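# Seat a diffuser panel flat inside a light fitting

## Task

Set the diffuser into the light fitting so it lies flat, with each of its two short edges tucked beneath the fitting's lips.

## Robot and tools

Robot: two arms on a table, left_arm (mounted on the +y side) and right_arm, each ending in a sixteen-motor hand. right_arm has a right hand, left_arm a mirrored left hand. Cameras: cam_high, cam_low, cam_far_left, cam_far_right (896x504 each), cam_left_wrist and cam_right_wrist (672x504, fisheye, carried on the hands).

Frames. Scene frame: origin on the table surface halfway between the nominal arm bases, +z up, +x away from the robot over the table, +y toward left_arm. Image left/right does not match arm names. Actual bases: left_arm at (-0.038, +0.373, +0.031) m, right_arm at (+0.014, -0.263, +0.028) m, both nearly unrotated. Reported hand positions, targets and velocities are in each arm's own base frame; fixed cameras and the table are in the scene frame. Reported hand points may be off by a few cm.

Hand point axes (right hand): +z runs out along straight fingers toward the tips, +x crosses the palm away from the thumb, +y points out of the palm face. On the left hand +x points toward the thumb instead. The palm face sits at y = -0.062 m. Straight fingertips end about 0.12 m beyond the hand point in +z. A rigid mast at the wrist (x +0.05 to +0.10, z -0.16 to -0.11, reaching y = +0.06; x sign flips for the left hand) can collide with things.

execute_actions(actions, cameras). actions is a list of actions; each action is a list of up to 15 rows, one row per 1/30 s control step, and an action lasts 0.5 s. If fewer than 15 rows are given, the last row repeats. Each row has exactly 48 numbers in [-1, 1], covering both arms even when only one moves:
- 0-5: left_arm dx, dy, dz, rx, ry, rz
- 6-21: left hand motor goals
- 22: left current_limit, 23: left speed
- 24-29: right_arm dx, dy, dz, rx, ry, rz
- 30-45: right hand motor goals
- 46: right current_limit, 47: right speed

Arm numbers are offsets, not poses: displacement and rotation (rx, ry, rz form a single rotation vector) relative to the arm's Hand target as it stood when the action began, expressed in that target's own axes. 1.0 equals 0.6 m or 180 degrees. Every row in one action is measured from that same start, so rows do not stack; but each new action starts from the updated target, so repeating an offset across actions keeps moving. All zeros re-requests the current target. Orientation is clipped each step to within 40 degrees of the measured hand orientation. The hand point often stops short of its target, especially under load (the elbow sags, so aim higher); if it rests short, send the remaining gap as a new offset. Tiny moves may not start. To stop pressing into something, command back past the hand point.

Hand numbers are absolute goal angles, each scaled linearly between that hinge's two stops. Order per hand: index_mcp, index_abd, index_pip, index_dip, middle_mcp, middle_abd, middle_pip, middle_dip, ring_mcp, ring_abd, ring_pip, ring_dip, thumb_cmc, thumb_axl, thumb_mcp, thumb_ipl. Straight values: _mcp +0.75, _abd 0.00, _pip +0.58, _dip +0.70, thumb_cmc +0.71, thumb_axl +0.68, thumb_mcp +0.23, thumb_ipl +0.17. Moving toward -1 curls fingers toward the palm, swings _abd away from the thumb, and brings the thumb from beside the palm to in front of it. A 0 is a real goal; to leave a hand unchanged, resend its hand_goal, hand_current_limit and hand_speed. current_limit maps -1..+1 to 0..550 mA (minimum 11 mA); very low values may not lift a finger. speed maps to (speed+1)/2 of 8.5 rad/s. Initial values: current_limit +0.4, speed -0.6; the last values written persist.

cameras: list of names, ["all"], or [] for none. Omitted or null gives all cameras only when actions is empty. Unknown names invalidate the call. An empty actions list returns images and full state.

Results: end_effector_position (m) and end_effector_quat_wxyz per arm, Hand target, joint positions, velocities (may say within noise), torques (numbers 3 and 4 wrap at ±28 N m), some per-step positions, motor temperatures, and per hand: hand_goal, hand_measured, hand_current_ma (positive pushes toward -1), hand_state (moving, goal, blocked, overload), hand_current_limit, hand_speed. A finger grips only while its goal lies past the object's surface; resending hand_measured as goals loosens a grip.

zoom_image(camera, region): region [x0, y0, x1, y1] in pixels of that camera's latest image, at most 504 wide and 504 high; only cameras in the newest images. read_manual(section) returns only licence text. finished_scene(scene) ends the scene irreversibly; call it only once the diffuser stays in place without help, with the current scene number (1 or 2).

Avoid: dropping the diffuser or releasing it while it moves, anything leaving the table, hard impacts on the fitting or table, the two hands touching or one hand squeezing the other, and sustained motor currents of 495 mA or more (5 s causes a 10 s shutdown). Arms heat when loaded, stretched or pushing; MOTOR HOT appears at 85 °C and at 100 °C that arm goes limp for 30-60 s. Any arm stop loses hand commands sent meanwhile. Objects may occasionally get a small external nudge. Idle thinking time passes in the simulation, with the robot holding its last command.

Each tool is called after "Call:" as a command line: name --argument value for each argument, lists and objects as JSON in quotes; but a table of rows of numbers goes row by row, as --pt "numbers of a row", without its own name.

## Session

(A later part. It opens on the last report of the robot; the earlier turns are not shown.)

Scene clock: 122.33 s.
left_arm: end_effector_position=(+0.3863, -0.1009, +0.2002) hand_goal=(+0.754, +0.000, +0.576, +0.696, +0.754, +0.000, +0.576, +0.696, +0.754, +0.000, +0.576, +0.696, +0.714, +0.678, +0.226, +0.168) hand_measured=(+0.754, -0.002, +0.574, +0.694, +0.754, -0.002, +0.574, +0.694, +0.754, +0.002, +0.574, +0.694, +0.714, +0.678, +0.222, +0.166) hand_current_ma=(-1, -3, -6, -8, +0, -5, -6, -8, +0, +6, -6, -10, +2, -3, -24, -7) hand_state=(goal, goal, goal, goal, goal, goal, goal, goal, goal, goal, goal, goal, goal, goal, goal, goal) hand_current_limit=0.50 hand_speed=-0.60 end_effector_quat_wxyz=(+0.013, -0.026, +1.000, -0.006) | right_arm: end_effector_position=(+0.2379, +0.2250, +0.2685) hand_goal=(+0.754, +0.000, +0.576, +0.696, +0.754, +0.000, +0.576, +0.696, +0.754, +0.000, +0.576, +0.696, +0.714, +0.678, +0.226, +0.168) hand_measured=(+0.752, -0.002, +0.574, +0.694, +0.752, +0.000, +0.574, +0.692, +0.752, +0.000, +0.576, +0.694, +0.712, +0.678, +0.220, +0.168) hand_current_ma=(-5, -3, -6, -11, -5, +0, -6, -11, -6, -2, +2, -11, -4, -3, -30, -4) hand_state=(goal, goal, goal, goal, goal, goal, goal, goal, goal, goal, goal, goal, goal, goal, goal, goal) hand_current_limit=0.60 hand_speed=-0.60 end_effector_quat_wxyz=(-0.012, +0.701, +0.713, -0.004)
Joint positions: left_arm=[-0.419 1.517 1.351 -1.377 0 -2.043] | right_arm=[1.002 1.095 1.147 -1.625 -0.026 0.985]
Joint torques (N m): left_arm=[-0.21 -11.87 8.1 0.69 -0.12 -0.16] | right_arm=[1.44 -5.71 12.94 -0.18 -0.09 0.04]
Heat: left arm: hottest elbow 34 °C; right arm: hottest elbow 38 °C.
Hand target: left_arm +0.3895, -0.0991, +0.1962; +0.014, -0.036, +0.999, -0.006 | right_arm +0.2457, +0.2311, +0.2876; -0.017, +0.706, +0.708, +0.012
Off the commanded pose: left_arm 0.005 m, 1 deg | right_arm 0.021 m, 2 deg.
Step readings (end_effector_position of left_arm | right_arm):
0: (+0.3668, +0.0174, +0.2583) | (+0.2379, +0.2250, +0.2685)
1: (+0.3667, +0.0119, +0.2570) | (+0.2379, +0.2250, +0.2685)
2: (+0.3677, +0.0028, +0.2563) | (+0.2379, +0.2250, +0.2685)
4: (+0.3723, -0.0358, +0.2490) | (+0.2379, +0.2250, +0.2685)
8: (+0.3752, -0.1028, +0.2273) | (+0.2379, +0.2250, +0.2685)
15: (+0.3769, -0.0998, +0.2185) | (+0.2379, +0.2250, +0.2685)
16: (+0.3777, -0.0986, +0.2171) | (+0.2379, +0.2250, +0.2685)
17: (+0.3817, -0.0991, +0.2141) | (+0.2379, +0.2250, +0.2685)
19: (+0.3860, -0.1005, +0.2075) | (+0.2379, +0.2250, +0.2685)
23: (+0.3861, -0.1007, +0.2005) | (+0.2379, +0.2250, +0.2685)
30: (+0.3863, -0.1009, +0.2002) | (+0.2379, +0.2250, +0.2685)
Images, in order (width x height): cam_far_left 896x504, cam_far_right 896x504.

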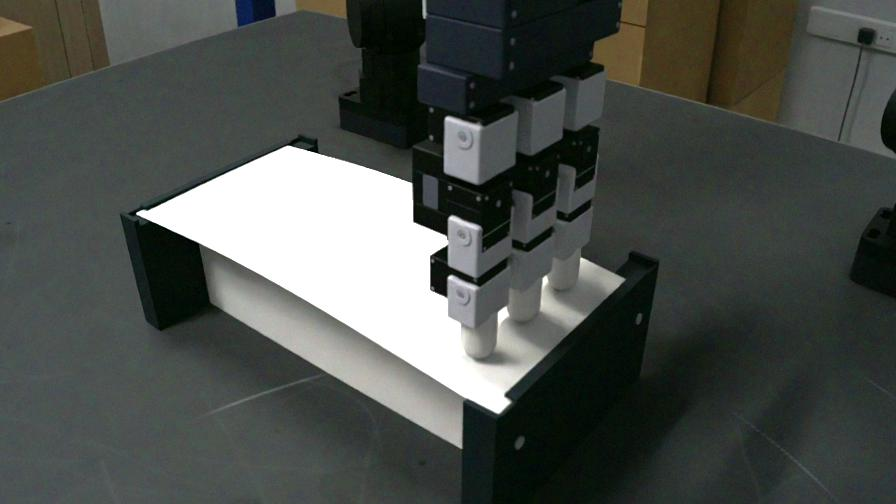

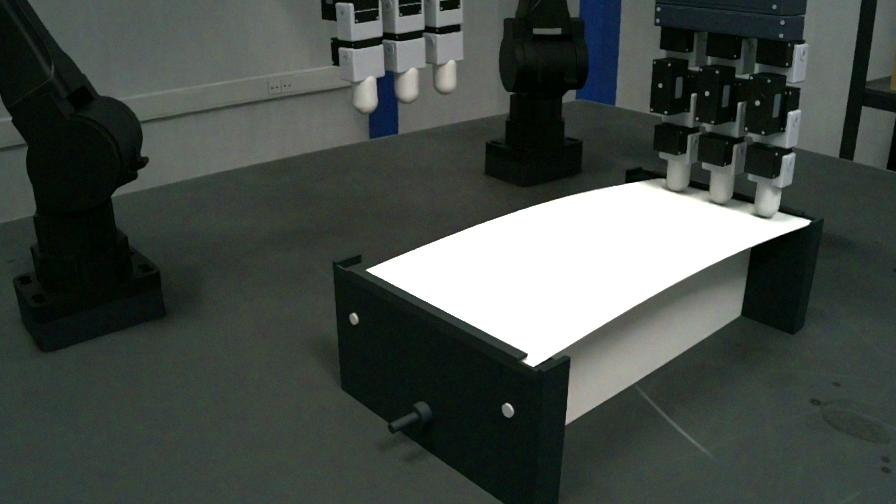

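Call:
execute_actions --actions '[[[0,0,0.025,0,0,0,0.754,0,0.576,0.696,0.754,0,0.576,0.696,0.754,0,0.576,0.696,0.714,0.678,0.226,0.168,0.5,-0.6,0,0,0,0,0,0,0.754,0,0.576,0.696,0.754,0,0.576,0.696,0.754,0,0.576,0.696,0.714,0.678,0.226,0.168,0.6,-0.6]],[[0.04,0,0.0,0,0,0,0.754,0,0.576,0.696,0.754,0,0.576,0.696,0.754,0,0.576,0.696,0.714,0.678,0.226,0.168,0.5,-0.6,0,0,0,0,0,0,0.754,0,0.576,0.696,0.754,0,0.576,0.696,0.754,0,0.576,0.696,0.714,0.678,0.226,0.168,0.6,-0.6]]]' --cameras '["cam_far_left","cam_far_right"]'

Call:
zoom_image --camera "cam_far_right" --region '[330, 150, 830, 400]'

Call:
zoom_image --camera "cam_far_left" --region '[460, 200, 700, 420]'

Scene clock: 123.93 s.
left_arm: end_effector_position=(+0.3703, -0.0955, +0.1935) hand_goal=(+0.754, +0.000, +0.576, +0.696, +0.754, +0.000, +0.576, +0.696, +0.754, +0.000, +0.576, +0.696, +0.714, +0.678, +0.226, +0.168) hand_measured=(+0.758, -0.026, +0.580, +0.696, +0.754, -0.002, +0.574, +0.694, +0.754, +0.002, +0.574, +0.694, +0.714, +0.678, +0.222, +0.166) hand_current_ma=(+17, -94, +13, +2, -1, -4, -6, -8, -1, +5, -6, -10, +2, -3, -24, -7) hand_state=(goal, blocked, goal, goal, goal, goal, goal, goal, goal, goal, goal, goal, goal, goal, goal, goal) hand_current_limit=0.50 hand_speed=-0.60 end_effector_quat_wxyz=(+0.027, -0.038, +0.999, -0.013) | right_arm: end_effector_position=(+0.2379, +0.2250, +0.2685) hand_goal=(+0.754, +0.000, +0.576, +0.696, +0.754, +0.000, +0.576, +0.696, +0.754, +0.000, +0.576, +0.696, +0.714, +0.678, +0.226, +0.168) hand_measured=(+0.752, -0.002, +0.574, +0.694, +0.752, +0.000, +0.574, +0.692, +0.752, +0.000, +0.576, +0.694, +0.712, +0.678, +0.220, +0.168) hand_current_ma=(-5, -3, -6, -11, -5, +0, -6, -11, -6, -2, +2, -11, -4, -3, -30, -4) hand_state=(goal, goal, goal, goal, goal, goal, goal, goal, goal, goal, goal, goal, goal, goal, goal, goal) hand_current_limit=0.60 hand_speed=-0.60 end_effector_quat_wxyz=(-0.012, +0.701, +0.713, -0.004)
Joint positions: left_arm=[-0.42 1.46 1.275 -1.327 -0.001 -2.067] | right_arm=[1.002 1.095 1.147 -1.625 -0.026 0.985]
Joint torques (N m): left_arm=[-1.96 -10.23 6.93 0.59 -0.13 -0.17] | right_arm=[1.44 -5.66 12.94 -0.18 -0.09 0.06]
Heat: left arm: hottest elbow 34 °C; right arm: hottest elbow 38 °C.
Hand target: left_arm +0.3660, -0.1010, +0.1807; +0.014, -0.036, +0.999, -0.006 | right_arm +0.2457, +0.2311, +0.2876; -0.017, +0.706, +0.708, +0.012
Off the commanded pose: left_arm 0.015 m, 2 deg | right_arm 0.021 m, 2 deg.
Step readings (end_effector_position of left_arm | right_arm):
0: (+0.3863, -0.1009, +0.2002) | (+0.2379, +0.2250, +0.2685)
1: (+0.3863, -0.1009, +0.1990) | (+0.2379, +0.2250, +0.2685)
2: (+0.3871, -0.1013, +0.1969) | (+0.2379, +0.2250, +0.2685)
4: (+0.3868, -0.1012, +0.1939) | (+0.2379, +0.2250, +0.2685)
8: (+0.3872, -0.1013, +0.1944) | (+0.2379, +0.2250, +0.2685)
15: (+0.3872, -0.1013, +0.1944) | (+0.2379, +0.2250, +0.2685)
16: (+0.3854, -0.1007, +0.1930) | (+0.2379, +0.2250, +0.2685)
17: (+0.3831, -0.1000, +0.1922) | (+0.2379, +0.2250, +0.2685)
19: (+0.3767, -0.0977, +0.1941) | (+0.2379, +0.2250, +0.2685)
23: (+0.3705, -0.0954, +0.1936) | (+0.2379, +0.2250, +0.2685)
30: (+0.3703, -0.0955, +0.1935) | (+0.2379, +0.2250, +0.2685)
Images, in order (width x height): cam_far_left 896x504, cam_far_right 896x504.

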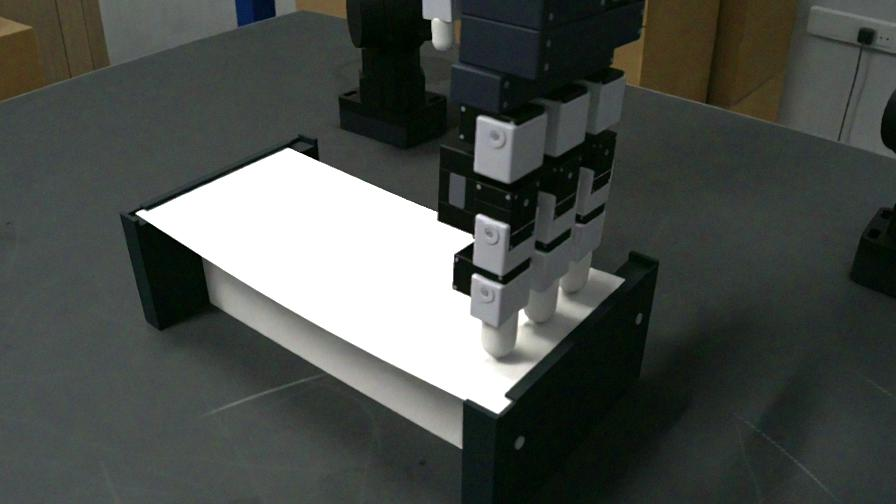

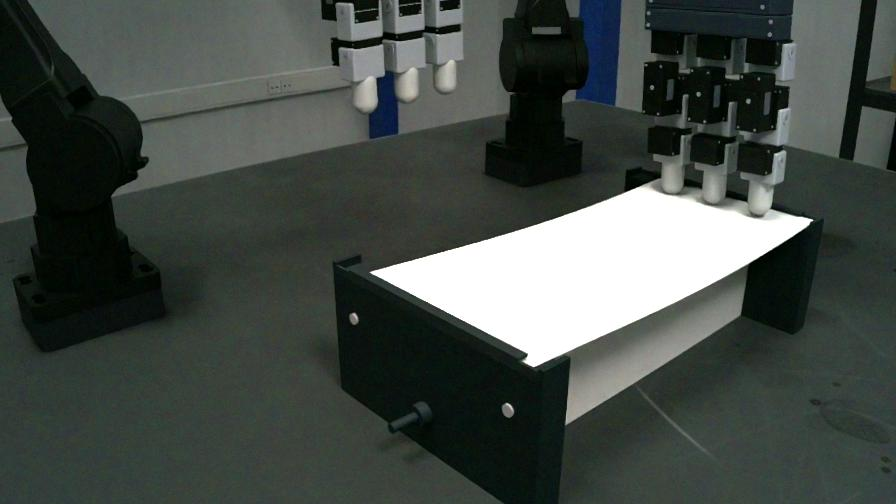

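Scaled by 1.008 from the camera's 896x504 image, which has a finer 1280x720 frame.

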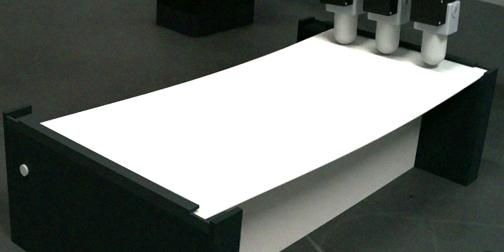

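Scaled by 2.100 from the camera's 896x504 image, which has a finer 1280x720 frame.

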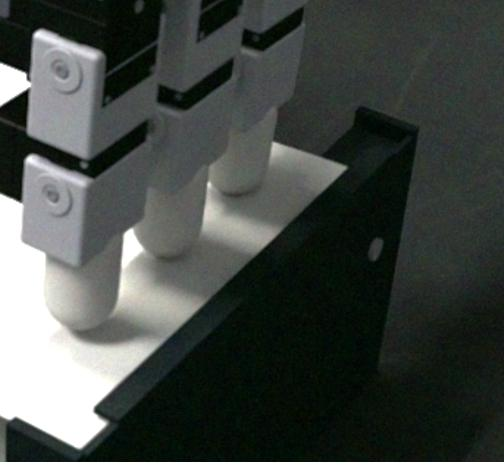

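Call:
execute_actions --actions '[[[0,0,-0.06,0,0,0,0.754,0,0.576,0.696,0.754,0,0.576,0.696,0.754,0,0.576,0.696,0.714,0.678,0.226,0.168,0.5,-0.6,0,0,0,0,0,0,0.754,0,0.576,0.696,0.754,0,0.576,0.696,0.754,0,0.576,0.696,0.714,0.678,0.226,0.168,0.6,-0.6]],[[0,0.06,-0.03,0,0,0,0.754,0,0.576,0.696,0.754,0,0.576,0.696,0.754,0,0.576,0.696,0.714,0.678,0.226,0.168,0.5,-0.6,0,0,0,0,0,0,0.754,0,0.576,0.696,0.754,0,0.576,0.696,0.754,0,0.576,0.696,0.714,0.678,0.226,0.168,0.6,-0.6]]]' --cameras '["cam_far_left","cam_far_right","cam_high"]'

Call:
zoom_image --camera "cam_far_right" --region '[330, 150, 830, 400]'

Call:
zoom_image --camera "cam_high" --region '[360, 165, 530, 260]'

Scene clock: 125.63 s.
left_arm: end_effector_position=(+0.3511, -0.0634, +0.2227) hand_goal=(+0.754, +0.000, +0.576, +0.696, +0.754, +0.000, +0.576, +0.696, +0.754, +0.000, +0.576, +0.696, +0.714, +0.678, +0.226, +0.168) hand_measured=(+0.754, -0.002, +0.578, +0.696, +0.754, -0.002, +0.574, +0.694, +0.754, +0.002, +0.574, +0.694, +0.714, +0.678, +0.222, +0.166) hand_current_ma=(+1, -9, +8, +2, -1, -4, -6, -8, -1, +4, -6, -9, +3, -3, -25, -7) hand_state=(goal, goal, goal, goal, goal, goal, goal, goal, goal, goal, goal, goal, goal, goal, goal, goal) hand_current_limit=0.50 hand_speed=-0.60 end_effector_quat_wxyz=(+0.003, -0.038, +0.999, -0.001) | right_arm: end_effector_position=(+0.2379, +0.2250, +0.2685) hand_goal=(+0.754, +0.000, +0.576, +0.696, +0.754, +0.000, +0.576, +0.696, +0.754, +0.000, +0.576, +0.696, +0.714, +0.678, +0.226, +0.168) hand_measured=(+0.752, -0.002, +0.574, +0.694, +0.752, +0.000, +0.574, +0.692, +0.752, +0.000, +0.576, +0.694, +0.712, +0.678, +0.220, +0.168) hand_current_ma=(-5, -3, -6, -11, -5, +0, -6, -11, -6, -2, +2, -11, -4, -3, -30, -4) hand_state=(goal, goal, goal, goal, goal, goal, goal, goal, goal, goal, goal, goal, goal, goal, goal, goal) hand_current_limit=0.60 hand_speed=-0.60 end_effector_quat_wxyz=(-0.012, +0.701, +0.713, -0.004)
Joint positions: left_arm=[-0.367 1.405 1.288 -1.447 -0.002 -2.014] | right_arm=[1.002 1.095 1.147 -1.625 -0.026 0.985]
Joint torques (N m): left_arm=[-0.32 -10.4 11.32 -0.2 -0.04 0.08] | right_arm=[1.44 -5.77 12.92 -0.16 -0.09 0.06]
Heat: left arm: hottest elbow 34 °C; right arm: hottest elbow 39 °C.
Hand target: left_arm +0.3620, -0.0646, +0.2342; +0.014, -0.036, +0.999, -0.006 | right_arm +0.2457, +0.2311, +0.2876; -0.017, +0.706, +0.708, +0.012
Off the commanded pose: left_arm 0.016 m, 1 deg | right_arm 0.021 m, 2 deg.
Step readings (end_effector_position of left_arm | right_arm):
0: (+0.3703, -0.0955, +0.1935) | (+0.2379, +0.2250, +0.2685)
1: (+0.3690, -0.0949, +0.1950) | (+0.2379, +0.2250, +0.2685)
2: (+0.3664, -0.0937, +0.1974) | (+0.2379, +0.2250, +0.2685)
4: (+0.3605, -0.0911, +0.2009) | (+0.2379, +0.2250, +0.2685)
8: (+0.3570, -0.0898, +0.2021) | (+0.2379, +0.2250, +0.2685)
15: (+0.3567, -0.0897, +0.2022) | (+0.2379, +0.2250, +0.2685)
16: (+0.3561, -0.0877, +0.2033) | (+0.2379, +0.2250, +0.2685)
17: (+0.3551, -0.0853, +0.2045) | (+0.2379, +0.2250, +0.2685)
19: (+0.3525, -0.0772, +0.2101) | (+0.2379, +0.2250, +0.2685)
23: (+0.3509, -0.0651, +0.2203) | (+0.2379, +0.2250, +0.2685)
30: (+0.3509, -0.0635, +0.2227) | (+0.2379, +0.2250, +0.2685)
Images, in order (width x height): cam_high 896x504, cam_far_left 896x504, cam_far_right 896x504.

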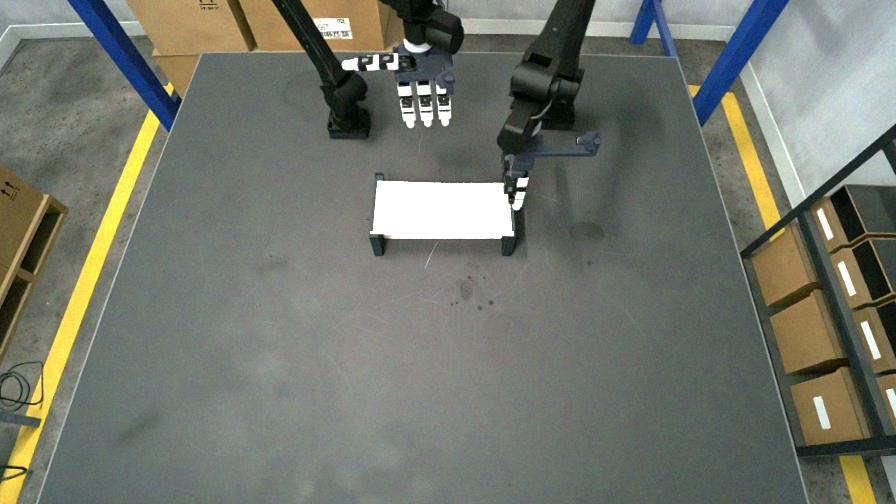

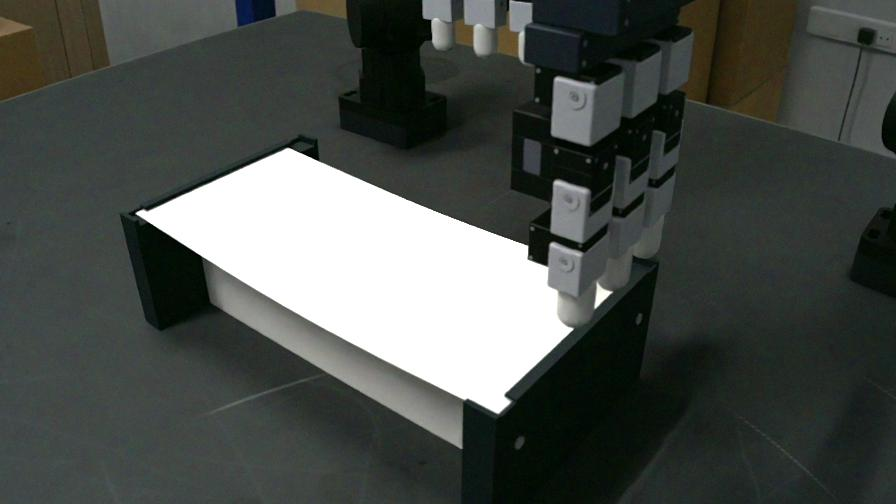

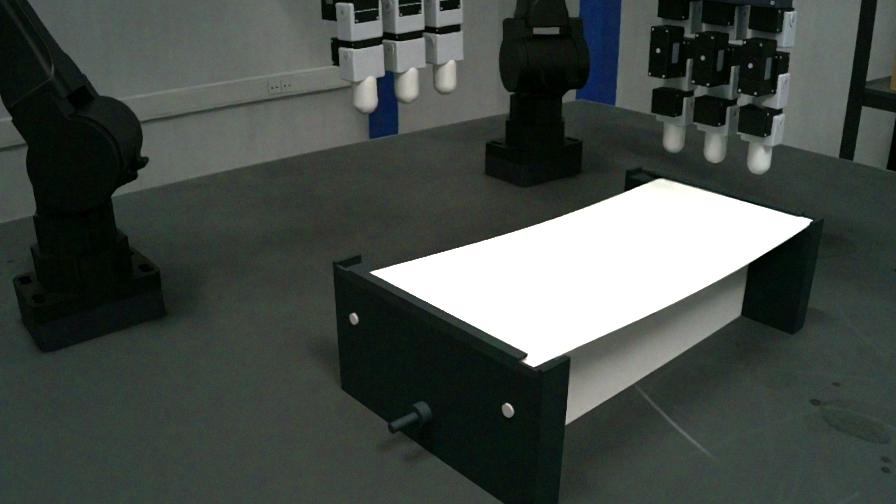

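Scaled by 1.008 from the camera's 896x504 image, which has a finer 1280x720 frame.

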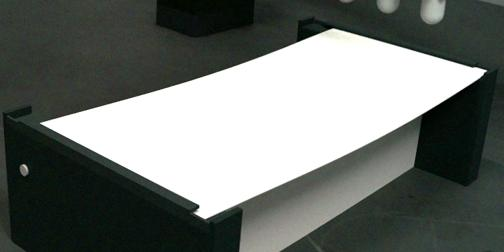

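Scaled by 2.965 from the camera's 896x504 image, which has a finer 1280x720 frame.

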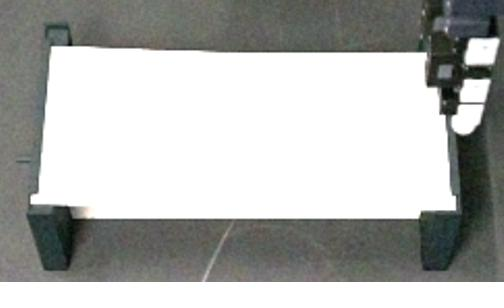

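Call:
execute_actions --actions '[[[0,0,-0.05,0,0,0,0.754,0,0.576,0.696,0.754,0,0.576,0.696,0.754,0,0.576,0.696,0.714,0.678,0.226,0.168,0.5,-0.6,0,0,0,0,0,0,0.754,0,0.576,0.696,0.754,0,0.576,0.696,0.754,0,0.576,0.696,0.714,0.678,0.226,0.168,0.6,-0.6]],[[-0.15,-0.05,0,0,0,0,0.754,0,0.576,0.696,0.754,0,0.576,0.696,0.754,0,0.576,0.696,0.714,0.678,0.226,0.168,0.5,-0.6,0,0,0,0,0,0,0.754,0,0.576,0.696,0.754,0,0.576,0.696,0.754,0,0.576,0.696,0.714,0.678,0.226,0.168,0.6,-0.6]],[[-0.13,-0.06,0,0,0,0,0.754,0,0.576,0.696,0.754,0,0.576,0.696,0.754,0,0.576,0.696,0.714,0.678,0.226,0.168,0.5,-0.6,0,0,0,0,0,0,0.754,0,0.576,0.696,0.754,0,0.576,0.696,0.754,0,0.576,0.696,0.714,0.678,0.226,0.168,0.6,-0.6]]]' --cameras '["cam_far_left","cam_far_right","cam_high"]'

Call:
zoom_image --camera "cam_high" --region '[360, 165, 560, 265]'

Scene clock: 128.60 s.
left_arm: end_effector_position=(+0.5266, -0.1220, +0.2556) hand_goal=(+0.754, +0.000, +0.576, +0.696, +0.754, +0.000, +0.576, +0.696, +0.754, +0.000, +0.576, +0.696, +0.714, +0.678, +0.226, +0.168) hand_measured=(+0.752, +0.002, +0.578, +0.696, +0.752, +0.002, +0.574, +0.694, +0.752, +0.002, +0.574, +0.694, +0.712, +0.678, +0.220, +0.166) hand_current_ma=(-6, +3, +4, +2, -6, +4, -6, -8, -6, +3, -6, -9, -5, -3, -32, -7) hand_state=(goal, goal, goal, goal, goal, goal, goal, goal, goal, goal, goal, goal, goal, goal, goal, goal) hand_current_limit=0.50 hand_speed=-0.60 end_effector_quat_wxyz=(+0.001, -0.034, +0.999, +0.001) | right_arm: end_effector_position=(+0.2379, +0.2250, +0.2685) hand_goal=(+0.754, +0.000, +0.576, +0.696, +0.754, +0.000, +0.576, +0.696, +0.754, +0.000, +0.576, +0.696, +0.714, +0.678, +0.226, +0.168) hand_measured=(+0.752, -0.002, +0.574, +0.694, +0.752, +0.000, +0.574, +0.692, +0.752, +0.000, +0.576, +0.694, +0.712, +0.678, +0.220, +0.168) hand_current_ma=(-5, -3, -6, -11, -5, +0, -6, -11, -6, -2, +2, -11, -4, -3, -30, -4) hand_state=(goal, goal, goal, goal, goal, goal, goal, goal, goal, goal, goal, goal, goal, goal, goal, goal) hand_current_limit=0.60 hand_speed=-0.60 end_effector_quat_wxyz=(-0.012, +0.701, +0.713, -0.004)
Joint positions: left_arm=[-0.354 1.909 2.008 -1.669 -0.002 -1.993] | right_arm=[1.002 1.095 1.147 -1.625 -0.026 0.985]
Joint torques (N m): left_arm=[-0.03 -18.43 11.06 -0.25 -0.02 0.05] | right_arm=[1.49 -5.66 12.92 -0.17 -0.09 0.05]
Heat: left arm: hottest elbow 34 °C; right arm: hottest elbow 39 °C.
Hand target: left_arm +0.5333, -0.1179, +0.2695; +0.014, -0.036, +0.999, -0.006 | right_arm +0.2457, +0.2311, +0.2876; -0.017, +0.706, +0.708, +0.012
Off the commanded pose: left_arm 0.016 m, 2 deg | right_arm 0.021 m, 2 deg.
Step readings (end_effector_position of left_arm | right_arm):
0: (+0.3511, -0.0634, +0.2227) | (+0.2379, +0.2250, +0.2685)
1: (+0.3502, -0.0630, +0.2248) | (+0.2379, +0.2250, +0.2685)
2: (+0.3486, -0.0625, +0.2286) | (+0.2379, +0.2250, +0.2685)
4: (+0.3480, -0.0622, +0.2384) | (+0.2379, +0.2250, +0.2685)
8: (+0.3530, -0.0641, +0.2507) | (+0.2379, +0.2250, +0.2685)
15: (+0.3528, -0.0641, +0.2522) | (+0.2379, +0.2250, +0.2685)
16: (+0.3576, -0.0654, +0.2547) | (+0.2379, +0.2250, +0.2685)
17: (+0.3666, -0.0679, +0.2596) | (+0.2379, +0.2250, +0.2685)
19: (+0.4062, -0.0817, +0.2690) | (+0.2379, +0.2250, +0.2685)
23: (+0.4488, -0.0947, +0.2612) | (+0.2379, +0.2250, +0.2685)
30: (+0.4481, -0.0930, +0.2503) | (+0.2379, +0.2250, +0.2685)
31: (+0.4517, -0.0943, +0.2545) | (+0.2379, +0.2250, +0.2685)
32: (+0.4596, -0.0971, +0.2610) | (+0.2379, +0.2250, +0.2685)
34: (+0.4957, -0.1105, +0.2734) | (+0.2379, +0.2250, +0.2685)
38: (+0.5302, -0.1232, +0.2720) | (+0.2379, +0.2250, +0.2685)
45: (+0.5269, -0.1221, +0.2550) | (+0.2379, +0.2250, +0.2685)
Images, in order (width x height): cam_high 896x504, cam_far_left 896x504, cam_far_right 896x504.

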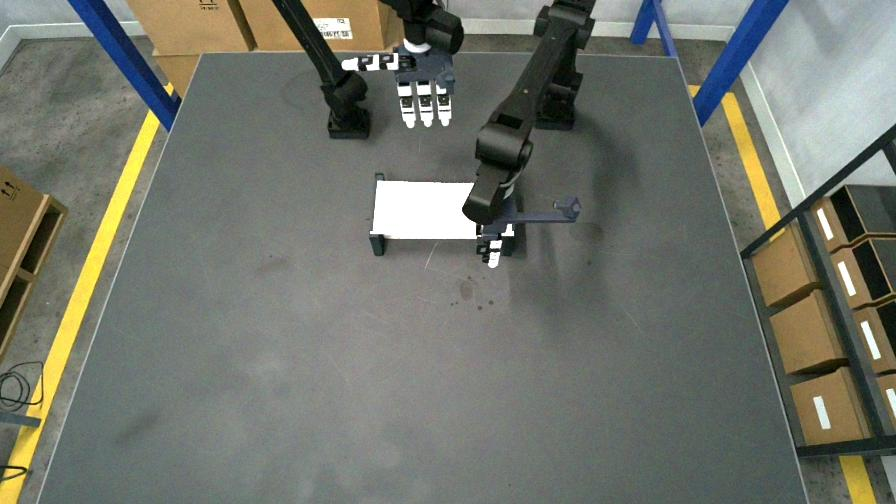

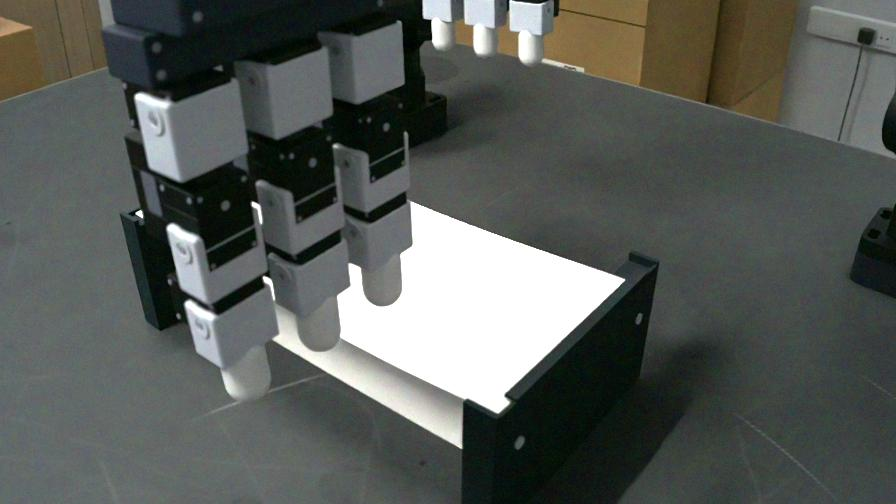

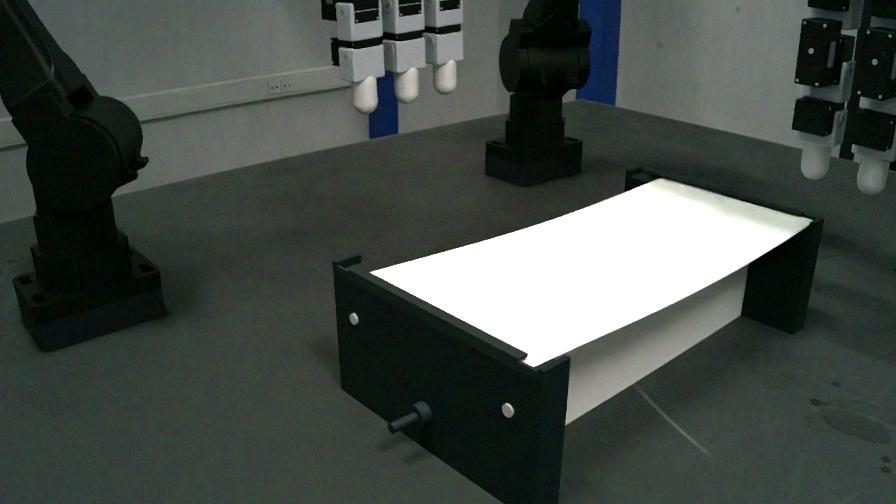

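Scaled by 2.520 from the camera's 896x504 image, which has a finer 1280x720 frame.

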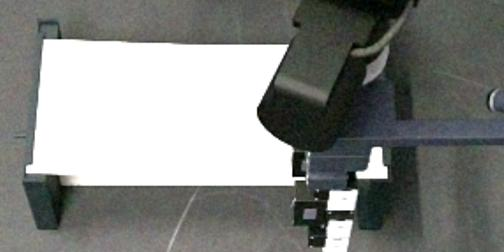

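Call:
execute_actions --actions '[[[-0.035,0.005,0,0,0,0,0.754,0,0.576,0.696,0.754,0,0.576,0.696,0.754,0,0.576,0.696,0.714,0.678,0.226,0.168,0.5,-0.6,0,0,0,0,0,0,0.754,0,0.576,0.696,0.754,0,0.576,0.696,0.754,0,0.576,0.696,0.714,0.678,0.226,0.168,0.6,-0.6]],[[0,0,0.065,0,0,0,0.754,0,0.576,0.696,0.754,0,0.576,0.696,0.754,0,0.576,0.696,0.714,0.678,0.226,0.168,0.5,-0.6,0,0,0,0,0,0,0.754,0,0.576,0.696,0.754,0,0.576,0.696,0.754,0,0.576,0.696,0.714,0.678,0.226,0.168,0.6,-0.6]]]' --cameras '["cam_far_left","cam_far_right","cam_high"]'

Call:
zoom_image --camera "cam_high" --region '[440, 200, 560, 290]'

Scene clock: 131.70 s.
left_arm: end_effector_position=(+0.5492, -0.1196, +0.2358) hand_goal=(+0.754, +0.000, +0.576, +0.696, +0.754, +0.000, +0.576, +0.696, +0.754, +0.000, +0.576, +0.696, +0.714, +0.678, +0.226, +0.168) hand_measured=(+0.752, +0.002, +0.578, +0.696, +0.752, +0.002, +0.574, +0.694, +0.752, +0.002, +0.574, +0.694, +0.712, +0.678, +0.220, +0.166) hand_current_ma=(-6, +3, +4, +2, -6, +4, -6, -8, -6, +3, -6, -9, -5, -3, -30, -7) hand_state=(goal, goal, goal, goal, goal, goal, goal, goal, goal, goal, goal, goal, goal, goal, goal, goal) hand_current_limit=0.50 hand_speed=-0.60 end_effector_quat_wxyz=(+0.013, -0.035, +0.999, -0.004) | right_arm: end_effector_position=(+0.2379, +0.2250, +0.2685) hand_goal=(+0.754, +0.000, +0.576, +0.696, +0.754, +0.000, +0.576, +0.696, +0.754, +0.000, +0.576, +0.696, +0.714, +0.678, +0.226, +0.168) hand_measured=(+0.752, -0.002, +0.574, +0.694, +0.752, +0.000, +0.574, +0.692, +0.752, +0.000, +0.576, +0.694, +0.712, +0.678, +0.220, +0.168) hand_current_ma=(-5, -3, -6, -11, -5, +0, -6, -11, -6, -2, +2, -11, -4, -3, -30, -4) hand_state=(goal, goal, goal, goal, goal, goal, goal, goal, goal, goal, goal, goal, goal, goal, goal, goal) hand_current_limit=0.60 hand_speed=-0.60 end_effector_quat_wxyz=(-0.012, +0.701, +0.713, -0.004)
Joint positions: left_arm=[-0.337 1.949 2.02 -1.615 -0.001 -1.977] | right_arm=[1.002 1.095 1.147 -1.625 -0.026 0.985]
Joint torques (N m): left_arm=[0.09 -18.37 8.34 0.64 -0.01 0.08] | right_arm=[1.49 -5.66 12.92 -0.17 -0.09 0.05]
Heat: left arm: hottest elbow 34 °C; right arm: hottest elbow 39 °C.
Hand target: left_arm +0.5552, -0.1138, +0.2312; +0.014, -0.036, +0.999, -0.006 | right_arm +0.2457, +0.2311, +0.2876; -0.017, +0.706, +0.708, +0.012
Off the commanded pose: left_arm 0.009 m, 0 deg | right_arm 0.021 m, 2 deg.
Step readings (end_effector_position of left_arm | right_arm):
0: (+0.5266, -0.1220, +0.2556) | (+0.2379, +0.2250, +0.2685)
1: (+0.5276, -0.1216, +0.2571) | (+0.2379, +0.2250, +0.2685)
2: (+0.5298, -0.1205, +0.2585) | (+0.2379, +0.2250, +0.2685)
4: (+0.5373, -0.1215, +0.2623) | (+0.2379, +0.2250, +0.2685)
8: (+0.5424, -0.1193, +0.2658) | (+0.2379, +0.2250, +0.2685)
15: (+0.5428, -0.1173, +0.2658) | (+0.2379, +0.2250, +0.2685)
16: (+0.5433, -0.1175, +0.2629) | (+0.2379, +0.2250, +0.2685)
17: (+0.5451, -0.1181, +0.2600) | (+0.2379, +0.2250, +0.2685)
19: (+0.5470, -0.1188, +0.2519) | (+0.2379, +0.2250, +0.2685)
23: (+0.5481, -0.1192, +0.2392) | (+0.2379, +0.2250, +0.2685)
30: (+0.5492, -0.1196, +0.2358) | (+0.2379, +0.2250, +0.2685)
Images, in order (width x height): cam_high 896x504, cam_far_left 896x504, cam_far_right 896x504.

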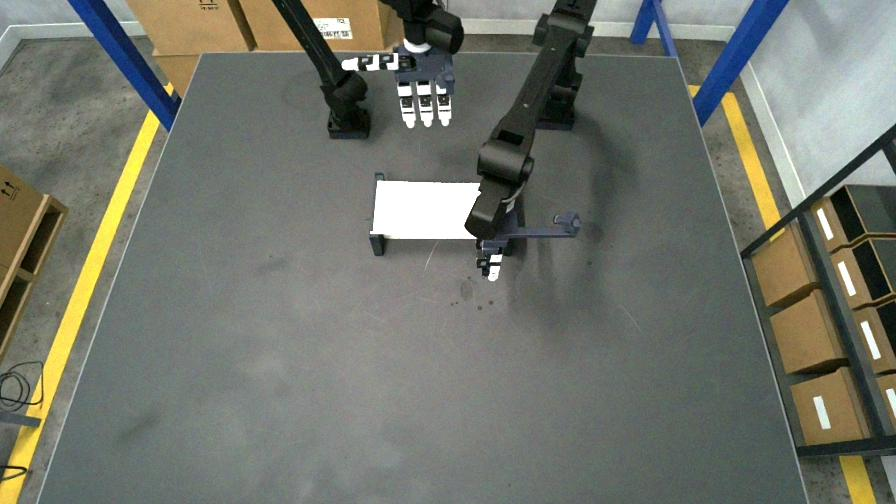

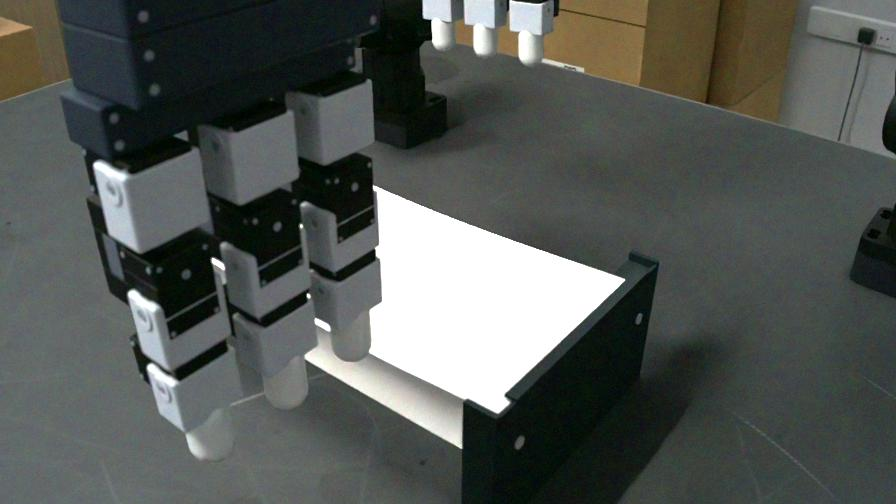

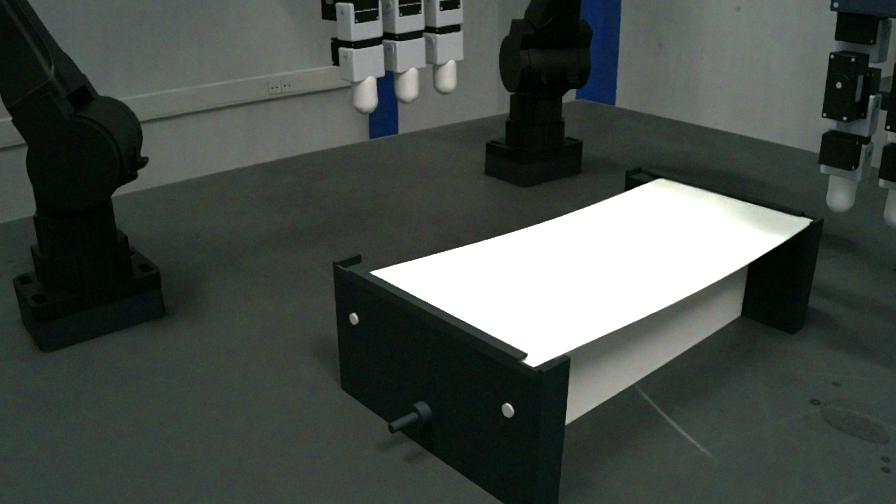

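Scaled by 4.200 from the camera's 896x504 image, which has a finer 1280x720 frame.

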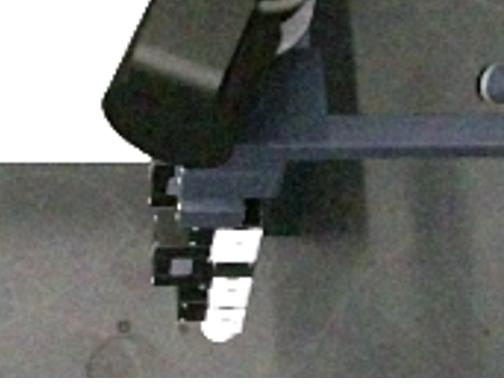

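Call:
execute_actions --actions '[[[0,0.045,0,0,0,0,0.754,0,0.576,0.696,0.754,0,0.576,0.696,0.754,0,0.576,0.696,0.714,0.678,0.226,0.168,0.5,-0.6,0,0,0,0,0,0,0.754,0,0.576,0.696,0.754,0,0.576,0.696,0.754,0,0.576,0.696,0.714,0.678,0.226,0.168,0.6,-0.6]],[[0.01,0,0.06,0,0,0,0.754,0,0.576,0.696,0.754,0,0.576,0.696,0.754,0,0.576,0.696,0.714,0.678,0.226,0.168,0.5,-0.6,0,0,0,0,0,0,0.754,0,0.576,0.696,0.754,0,0.576,0.696,0.754,0,0.576,0.696,0.714,0.678,0.226,0.168,0.6,-0.6]]]' --cameras '["cam_far_left","cam_far_right","cam_high"]'

Call:
zoom_image --camera "cam_far_left" --region '[340, 250, 560, 450]'

Scene clock: 133.47 s.
left_arm: end_effector_position=(+0.5437, -0.0863, +0.1951) hand_goal=(+0.754, +0.000, +0.576, +0.696, +0.754, +0.000, +0.576, +0.696, +0.754, +0.000, +0.576, +0.696, +0.714, +0.678, +0.226, +0.168) hand_measured=(+0.752, +0.000, +0.578, +0.696, +0.752, +0.000, +0.574, +0.694, +0.752, +0.000, +0.574, +0.694, +0.714, +0.678, +0.222, +0.166) hand_current_ma=(-5, +2, +4, +2, -4, +3, -6, -8, -4, +2, -6, -9, -3, -3, -24, -7) hand_state=(goal, goal, goal, goal, goal, goal, goal, goal, goal, goal, goal, goal, goal, goal, goal, goal) hand_current_limit=0.50 hand_speed=-0.60 end_effector_quat_wxyz=(+0.008, -0.041, +0.999, -0.004) | right_arm: end_effector_position=(+0.2379, +0.2250, +0.2685) hand_goal=(+0.754, +0.000, +0.576, +0.696, +0.754, +0.000, +0.576, +0.696, +0.754, +0.000, +0.576, +0.696, +0.714, +0.678, +0.226, +0.168) hand_measured=(+0.752, -0.002, +0.574, +0.694, +0.752, +0.000, +0.574, +0.692, +0.752, +0.000, +0.576, +0.694, +0.712, +0.678, +0.220, +0.168) hand_current_ma=(-5, -3, -6, -11, -5, +0, -6, -11, -6, -2, +2, -11, -4, -3, -30, -4) hand_state=(goal, goal, goal, goal, goal, goal, goal, goal, goal, goal, goal, goal, goal, goal, goal, goal) hand_current_limit=0.60 hand_speed=-0.60 end_effector_quat_wxyz=(-0.012, +0.701, +0.713, -0.004)
Joint positions: left_arm=[-0.286 1.91 1.855 -1.497 0.002 -1.938] | right_arm=[1.002 1.095 1.147 -1.625 -0.026 0.985]
Joint torques (N m): left_arm=[-0.85 -18.14 8.55 0.61 -0.09 0.06] | right_arm=[1.55 -5.66 12.93 -0.17 -0.09 0.06]
Heat: left arm: hottest shoulder 34 °C; right arm: hottest elbow 40 °C.
Hand target: left_arm +0.5482, -0.0875, +0.1947; +0.014, -0.036, +0.999, -0.006 | right_arm +0.2457, +0.2311, +0.2876; -0.017, +0.706, +0.708, +0.012
Off the commanded pose: left_arm 0.005 m, 1 deg | right_arm 0.021 m, 2 deg.
Step readings (end_effector_position of left_arm | right_arm):
0: (+0.5492, -0.1196, +0.2358) | (+0.2379, +0.2250, +0.2685)
1: (+0.5493, -0.1173, +0.2344) | (+0.2379, +0.2250, +0.2685)
2: (+0.5487, -0.1155, +0.2330) | (+0.2379, +0.2250, +0.2685)
4: (+0.5468, -0.1091, +0.2298) | (+0.2379, +0.2250, +0.2685)
8: (+0.5480, -0.0960, +0.2275) | (+0.2379, +0.2250, +0.2685)
15: (+0.5498, -0.0881, +0.2276) | (+0.2379, +0.2250, +0.2685)
16: (+0.5495, -0.0880, +0.2231) | (+0.2379, +0.2250, +0.2685)
17: (+0.5498, -0.0881, +0.2195) | (+0.2379, +0.2250, +0.2685)
19: (+0.5455, -0.0869, +0.2080) | (+0.2379, +0.2250, +0.2685)
23: (+0.5423, -0.0859, +0.1958) | (+0.2379, +0.2250, +0.2685)
30: (+0.5437, -0.0863, +0.1951) | (+0.2379, +0.2250, +0.2685)
Images, in order (width x height): cam_high 896x504, cam_far_left 896x504, cam_far_right 896x504.

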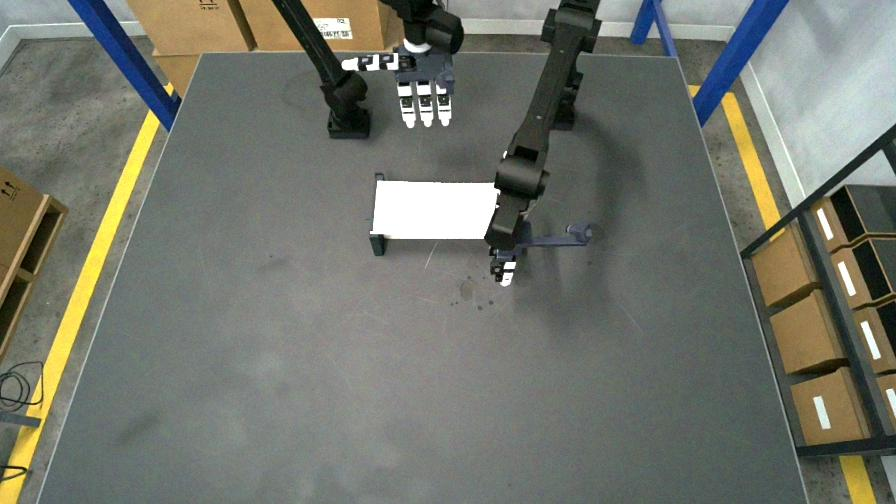

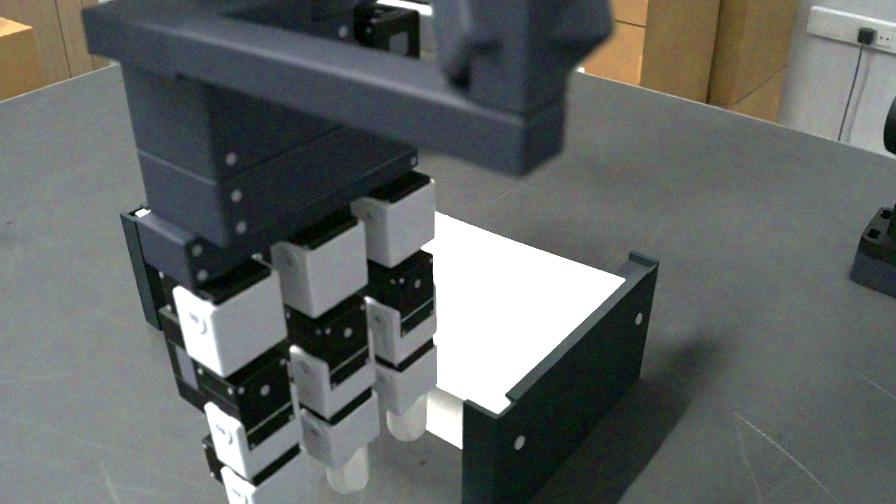

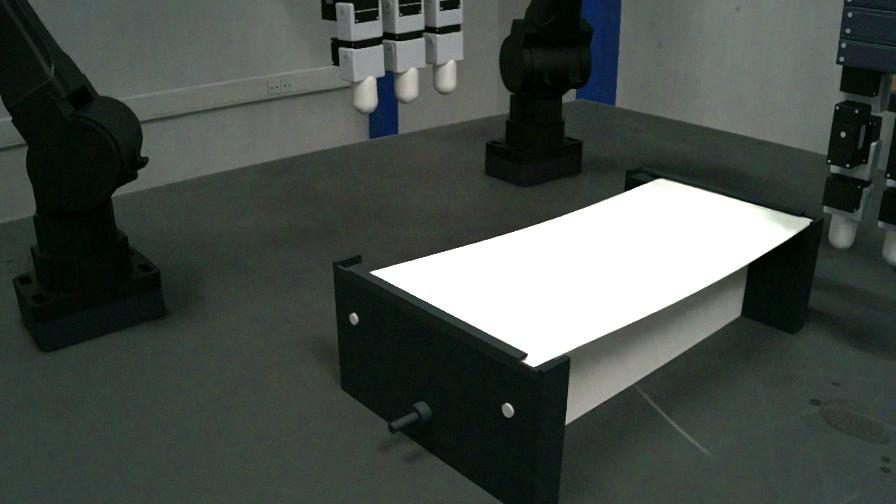

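Scaled by 2.291 from the camera's 896x504 image, which has a finer 1280x720 frame.

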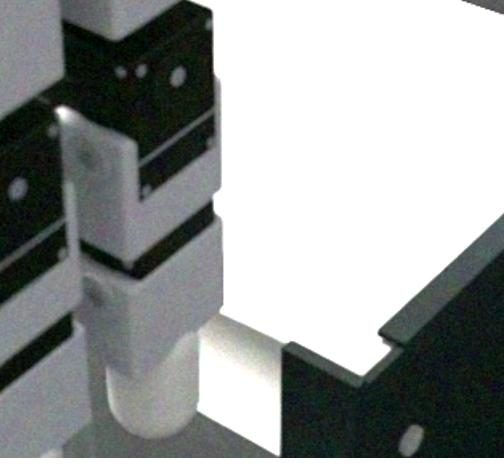

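Call:
execute_actions --actions '[[[0.04,0,0,0,0,0,0.754,0,0.576,0.696,0.754,0,0.576,0.696,0.754,0,0.576,0.696,0.714,0.678,0.226,0.168,0.5,-0.6,0,0,0,0,0,0,0.754,0,0.576,0.696,0.754,0,0.576,0.696,0.754,0,0.576,0.696,0.714,0.678,0.226,0.168,0.6,-0.6]]]' --cameras '["cam_far_left","cam_far_right","cam_high"]'

Call:
zoom_image --camera "cam_far_left" --region '[340, 250, 560, 450]'

Call:
zoom_image --camera "cam_far_right" --region '[620, 140, 896, 280]'

Scene clock: 134.63 s.
left_arm: end_effector_position=(+0.5234, -0.0804, +0.1908) hand_goal=(+0.754, +0.000, +0.576, +0.696, +0.754, +0.000, +0.576, +0.696, +0.754, +0.000, +0.576, +0.696, +0.714, +0.678, +0.226, +0.168) hand_measured=(+0.754, -0.002, +0.578, +0.696, +0.754, +0.000, +0.574, +0.694, +0.754, +0.000, +0.574, +0.694, +0.714, +0.678, +0.222, +0.166) hand_current_ma=(-1, -6, +4, +2, -3, +1, -6, -8, -3, +0, -6, -9, -3, -3, -23, -7) hand_state=(goal, goal, goal, goal, goal, goal, goal, goal, goal, goal, goal, goal, goal, goal, goal, goal) hand_current_limit=0.50 hand_speed=-0.60 end_effector_quat_wxyz=(+0.005, -0.041, +0.999, -0.003) | right_arm: end_effector_position=(+0.2379, +0.2250, +0.2685) hand_goal=(+0.754, +0.000, +0.576, +0.696, +0.754, +0.000, +0.576, +0.696, +0.754, +0.000, +0.576, +0.696, +0.714, +0.678, +0.226, +0.168) hand_measured=(+0.752, -0.002, +0.574, +0.694, +0.752, +0.000, +0.574, +0.692, +0.752, +0.000, +0.576, +0.694, +0.712, +0.678, +0.220, +0.168) hand_current_ma=(-5, -3, -6, -11, -5, +0, -6, -11, -6, -2, +2, -11, -4, -3, -30, -4) hand_state=(goal, goal, goal, goal, goal, goal, goal, goal, goal, goal, goal, goal, goal, goal, goal, goal) hand_current_limit=0.60 hand_speed=-0.60 end_effector_quat_wxyz=(-0.012, +0.701, +0.713, -0.004)
Joint positions: left_arm=[-0.286 1.856 1.762 -1.466 0.002 -1.938] | right_arm=[1.002 1.095 1.147 -1.625 -0.026 0.985]
Joint torques (N m): left_arm=[-1.85 -18.02 8.28 0.59 -0.1 -0.11] | right_arm=[1.38 -5.83 12.93 -0.17 -0.1 0.05]
Heat: left arm: hottest shoulder 34 °C; right arm: hottest elbow 40 °C.
Hand target: left_arm +0.5243, -0.0893, +0.1940; +0.014, -0.036, +0.999, -0.006 | right_arm +0.2457, +0.2311, +0.2876; -0.017, +0.706, +0.708, +0.012
Off the commanded pose: left_arm 0.010 m, 1 deg | right_arm 0.021 m, 2 deg.
Step readings (end_effector_position of left_arm | right_arm):
0: (+0.5437, -0.0863, +0.1951) | (+0.2379, +0.2250, +0.2685)
1: (+0.5421, -0.0859, +0.1932) | (+0.2379, +0.2250, +0.2685)
2: (+0.5391, -0.0850, +0.1910) | (+0.2379, +0.2250, +0.2685)
4: (+0.5287, -0.0819, +0.1878) | (+0.2379, +0.2250, +0.2685)
8: (+0.5234, -0.0804, +0.1889) | (+0.2379, +0.2250, +0.2685)
15: (+0.5234, -0.0804, +0.1908) | (+0.2379, +0.2250, +0.2685)
Images, in order (width x height): cam_high 896x504, cam_far_left 896x504, cam_far_right 896x504.

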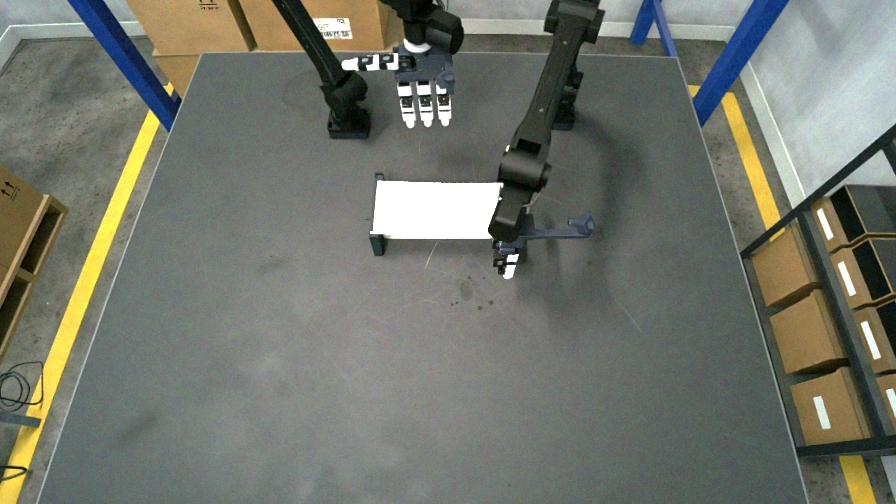

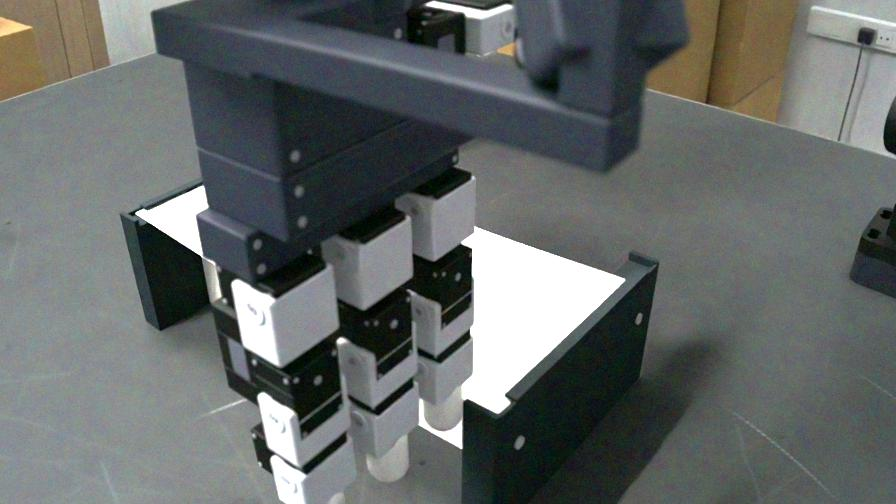

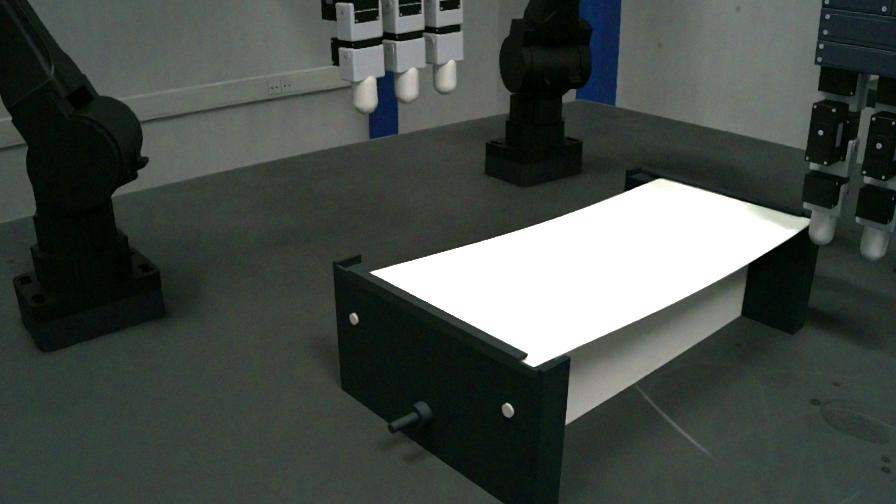

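Scaled by 2.291 from the camera's 896x504 image, which has a finer 1280x720 frame.

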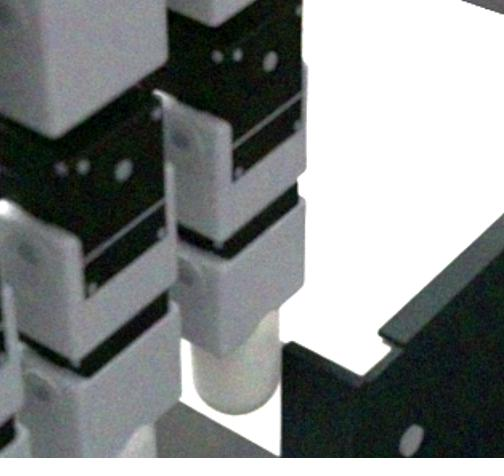

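Scaled by 1.826 from the camera's 896x504 image, which has a finer 1280x720 frame.

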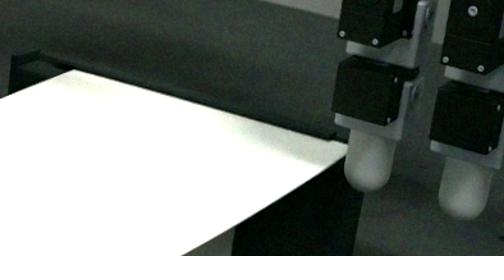

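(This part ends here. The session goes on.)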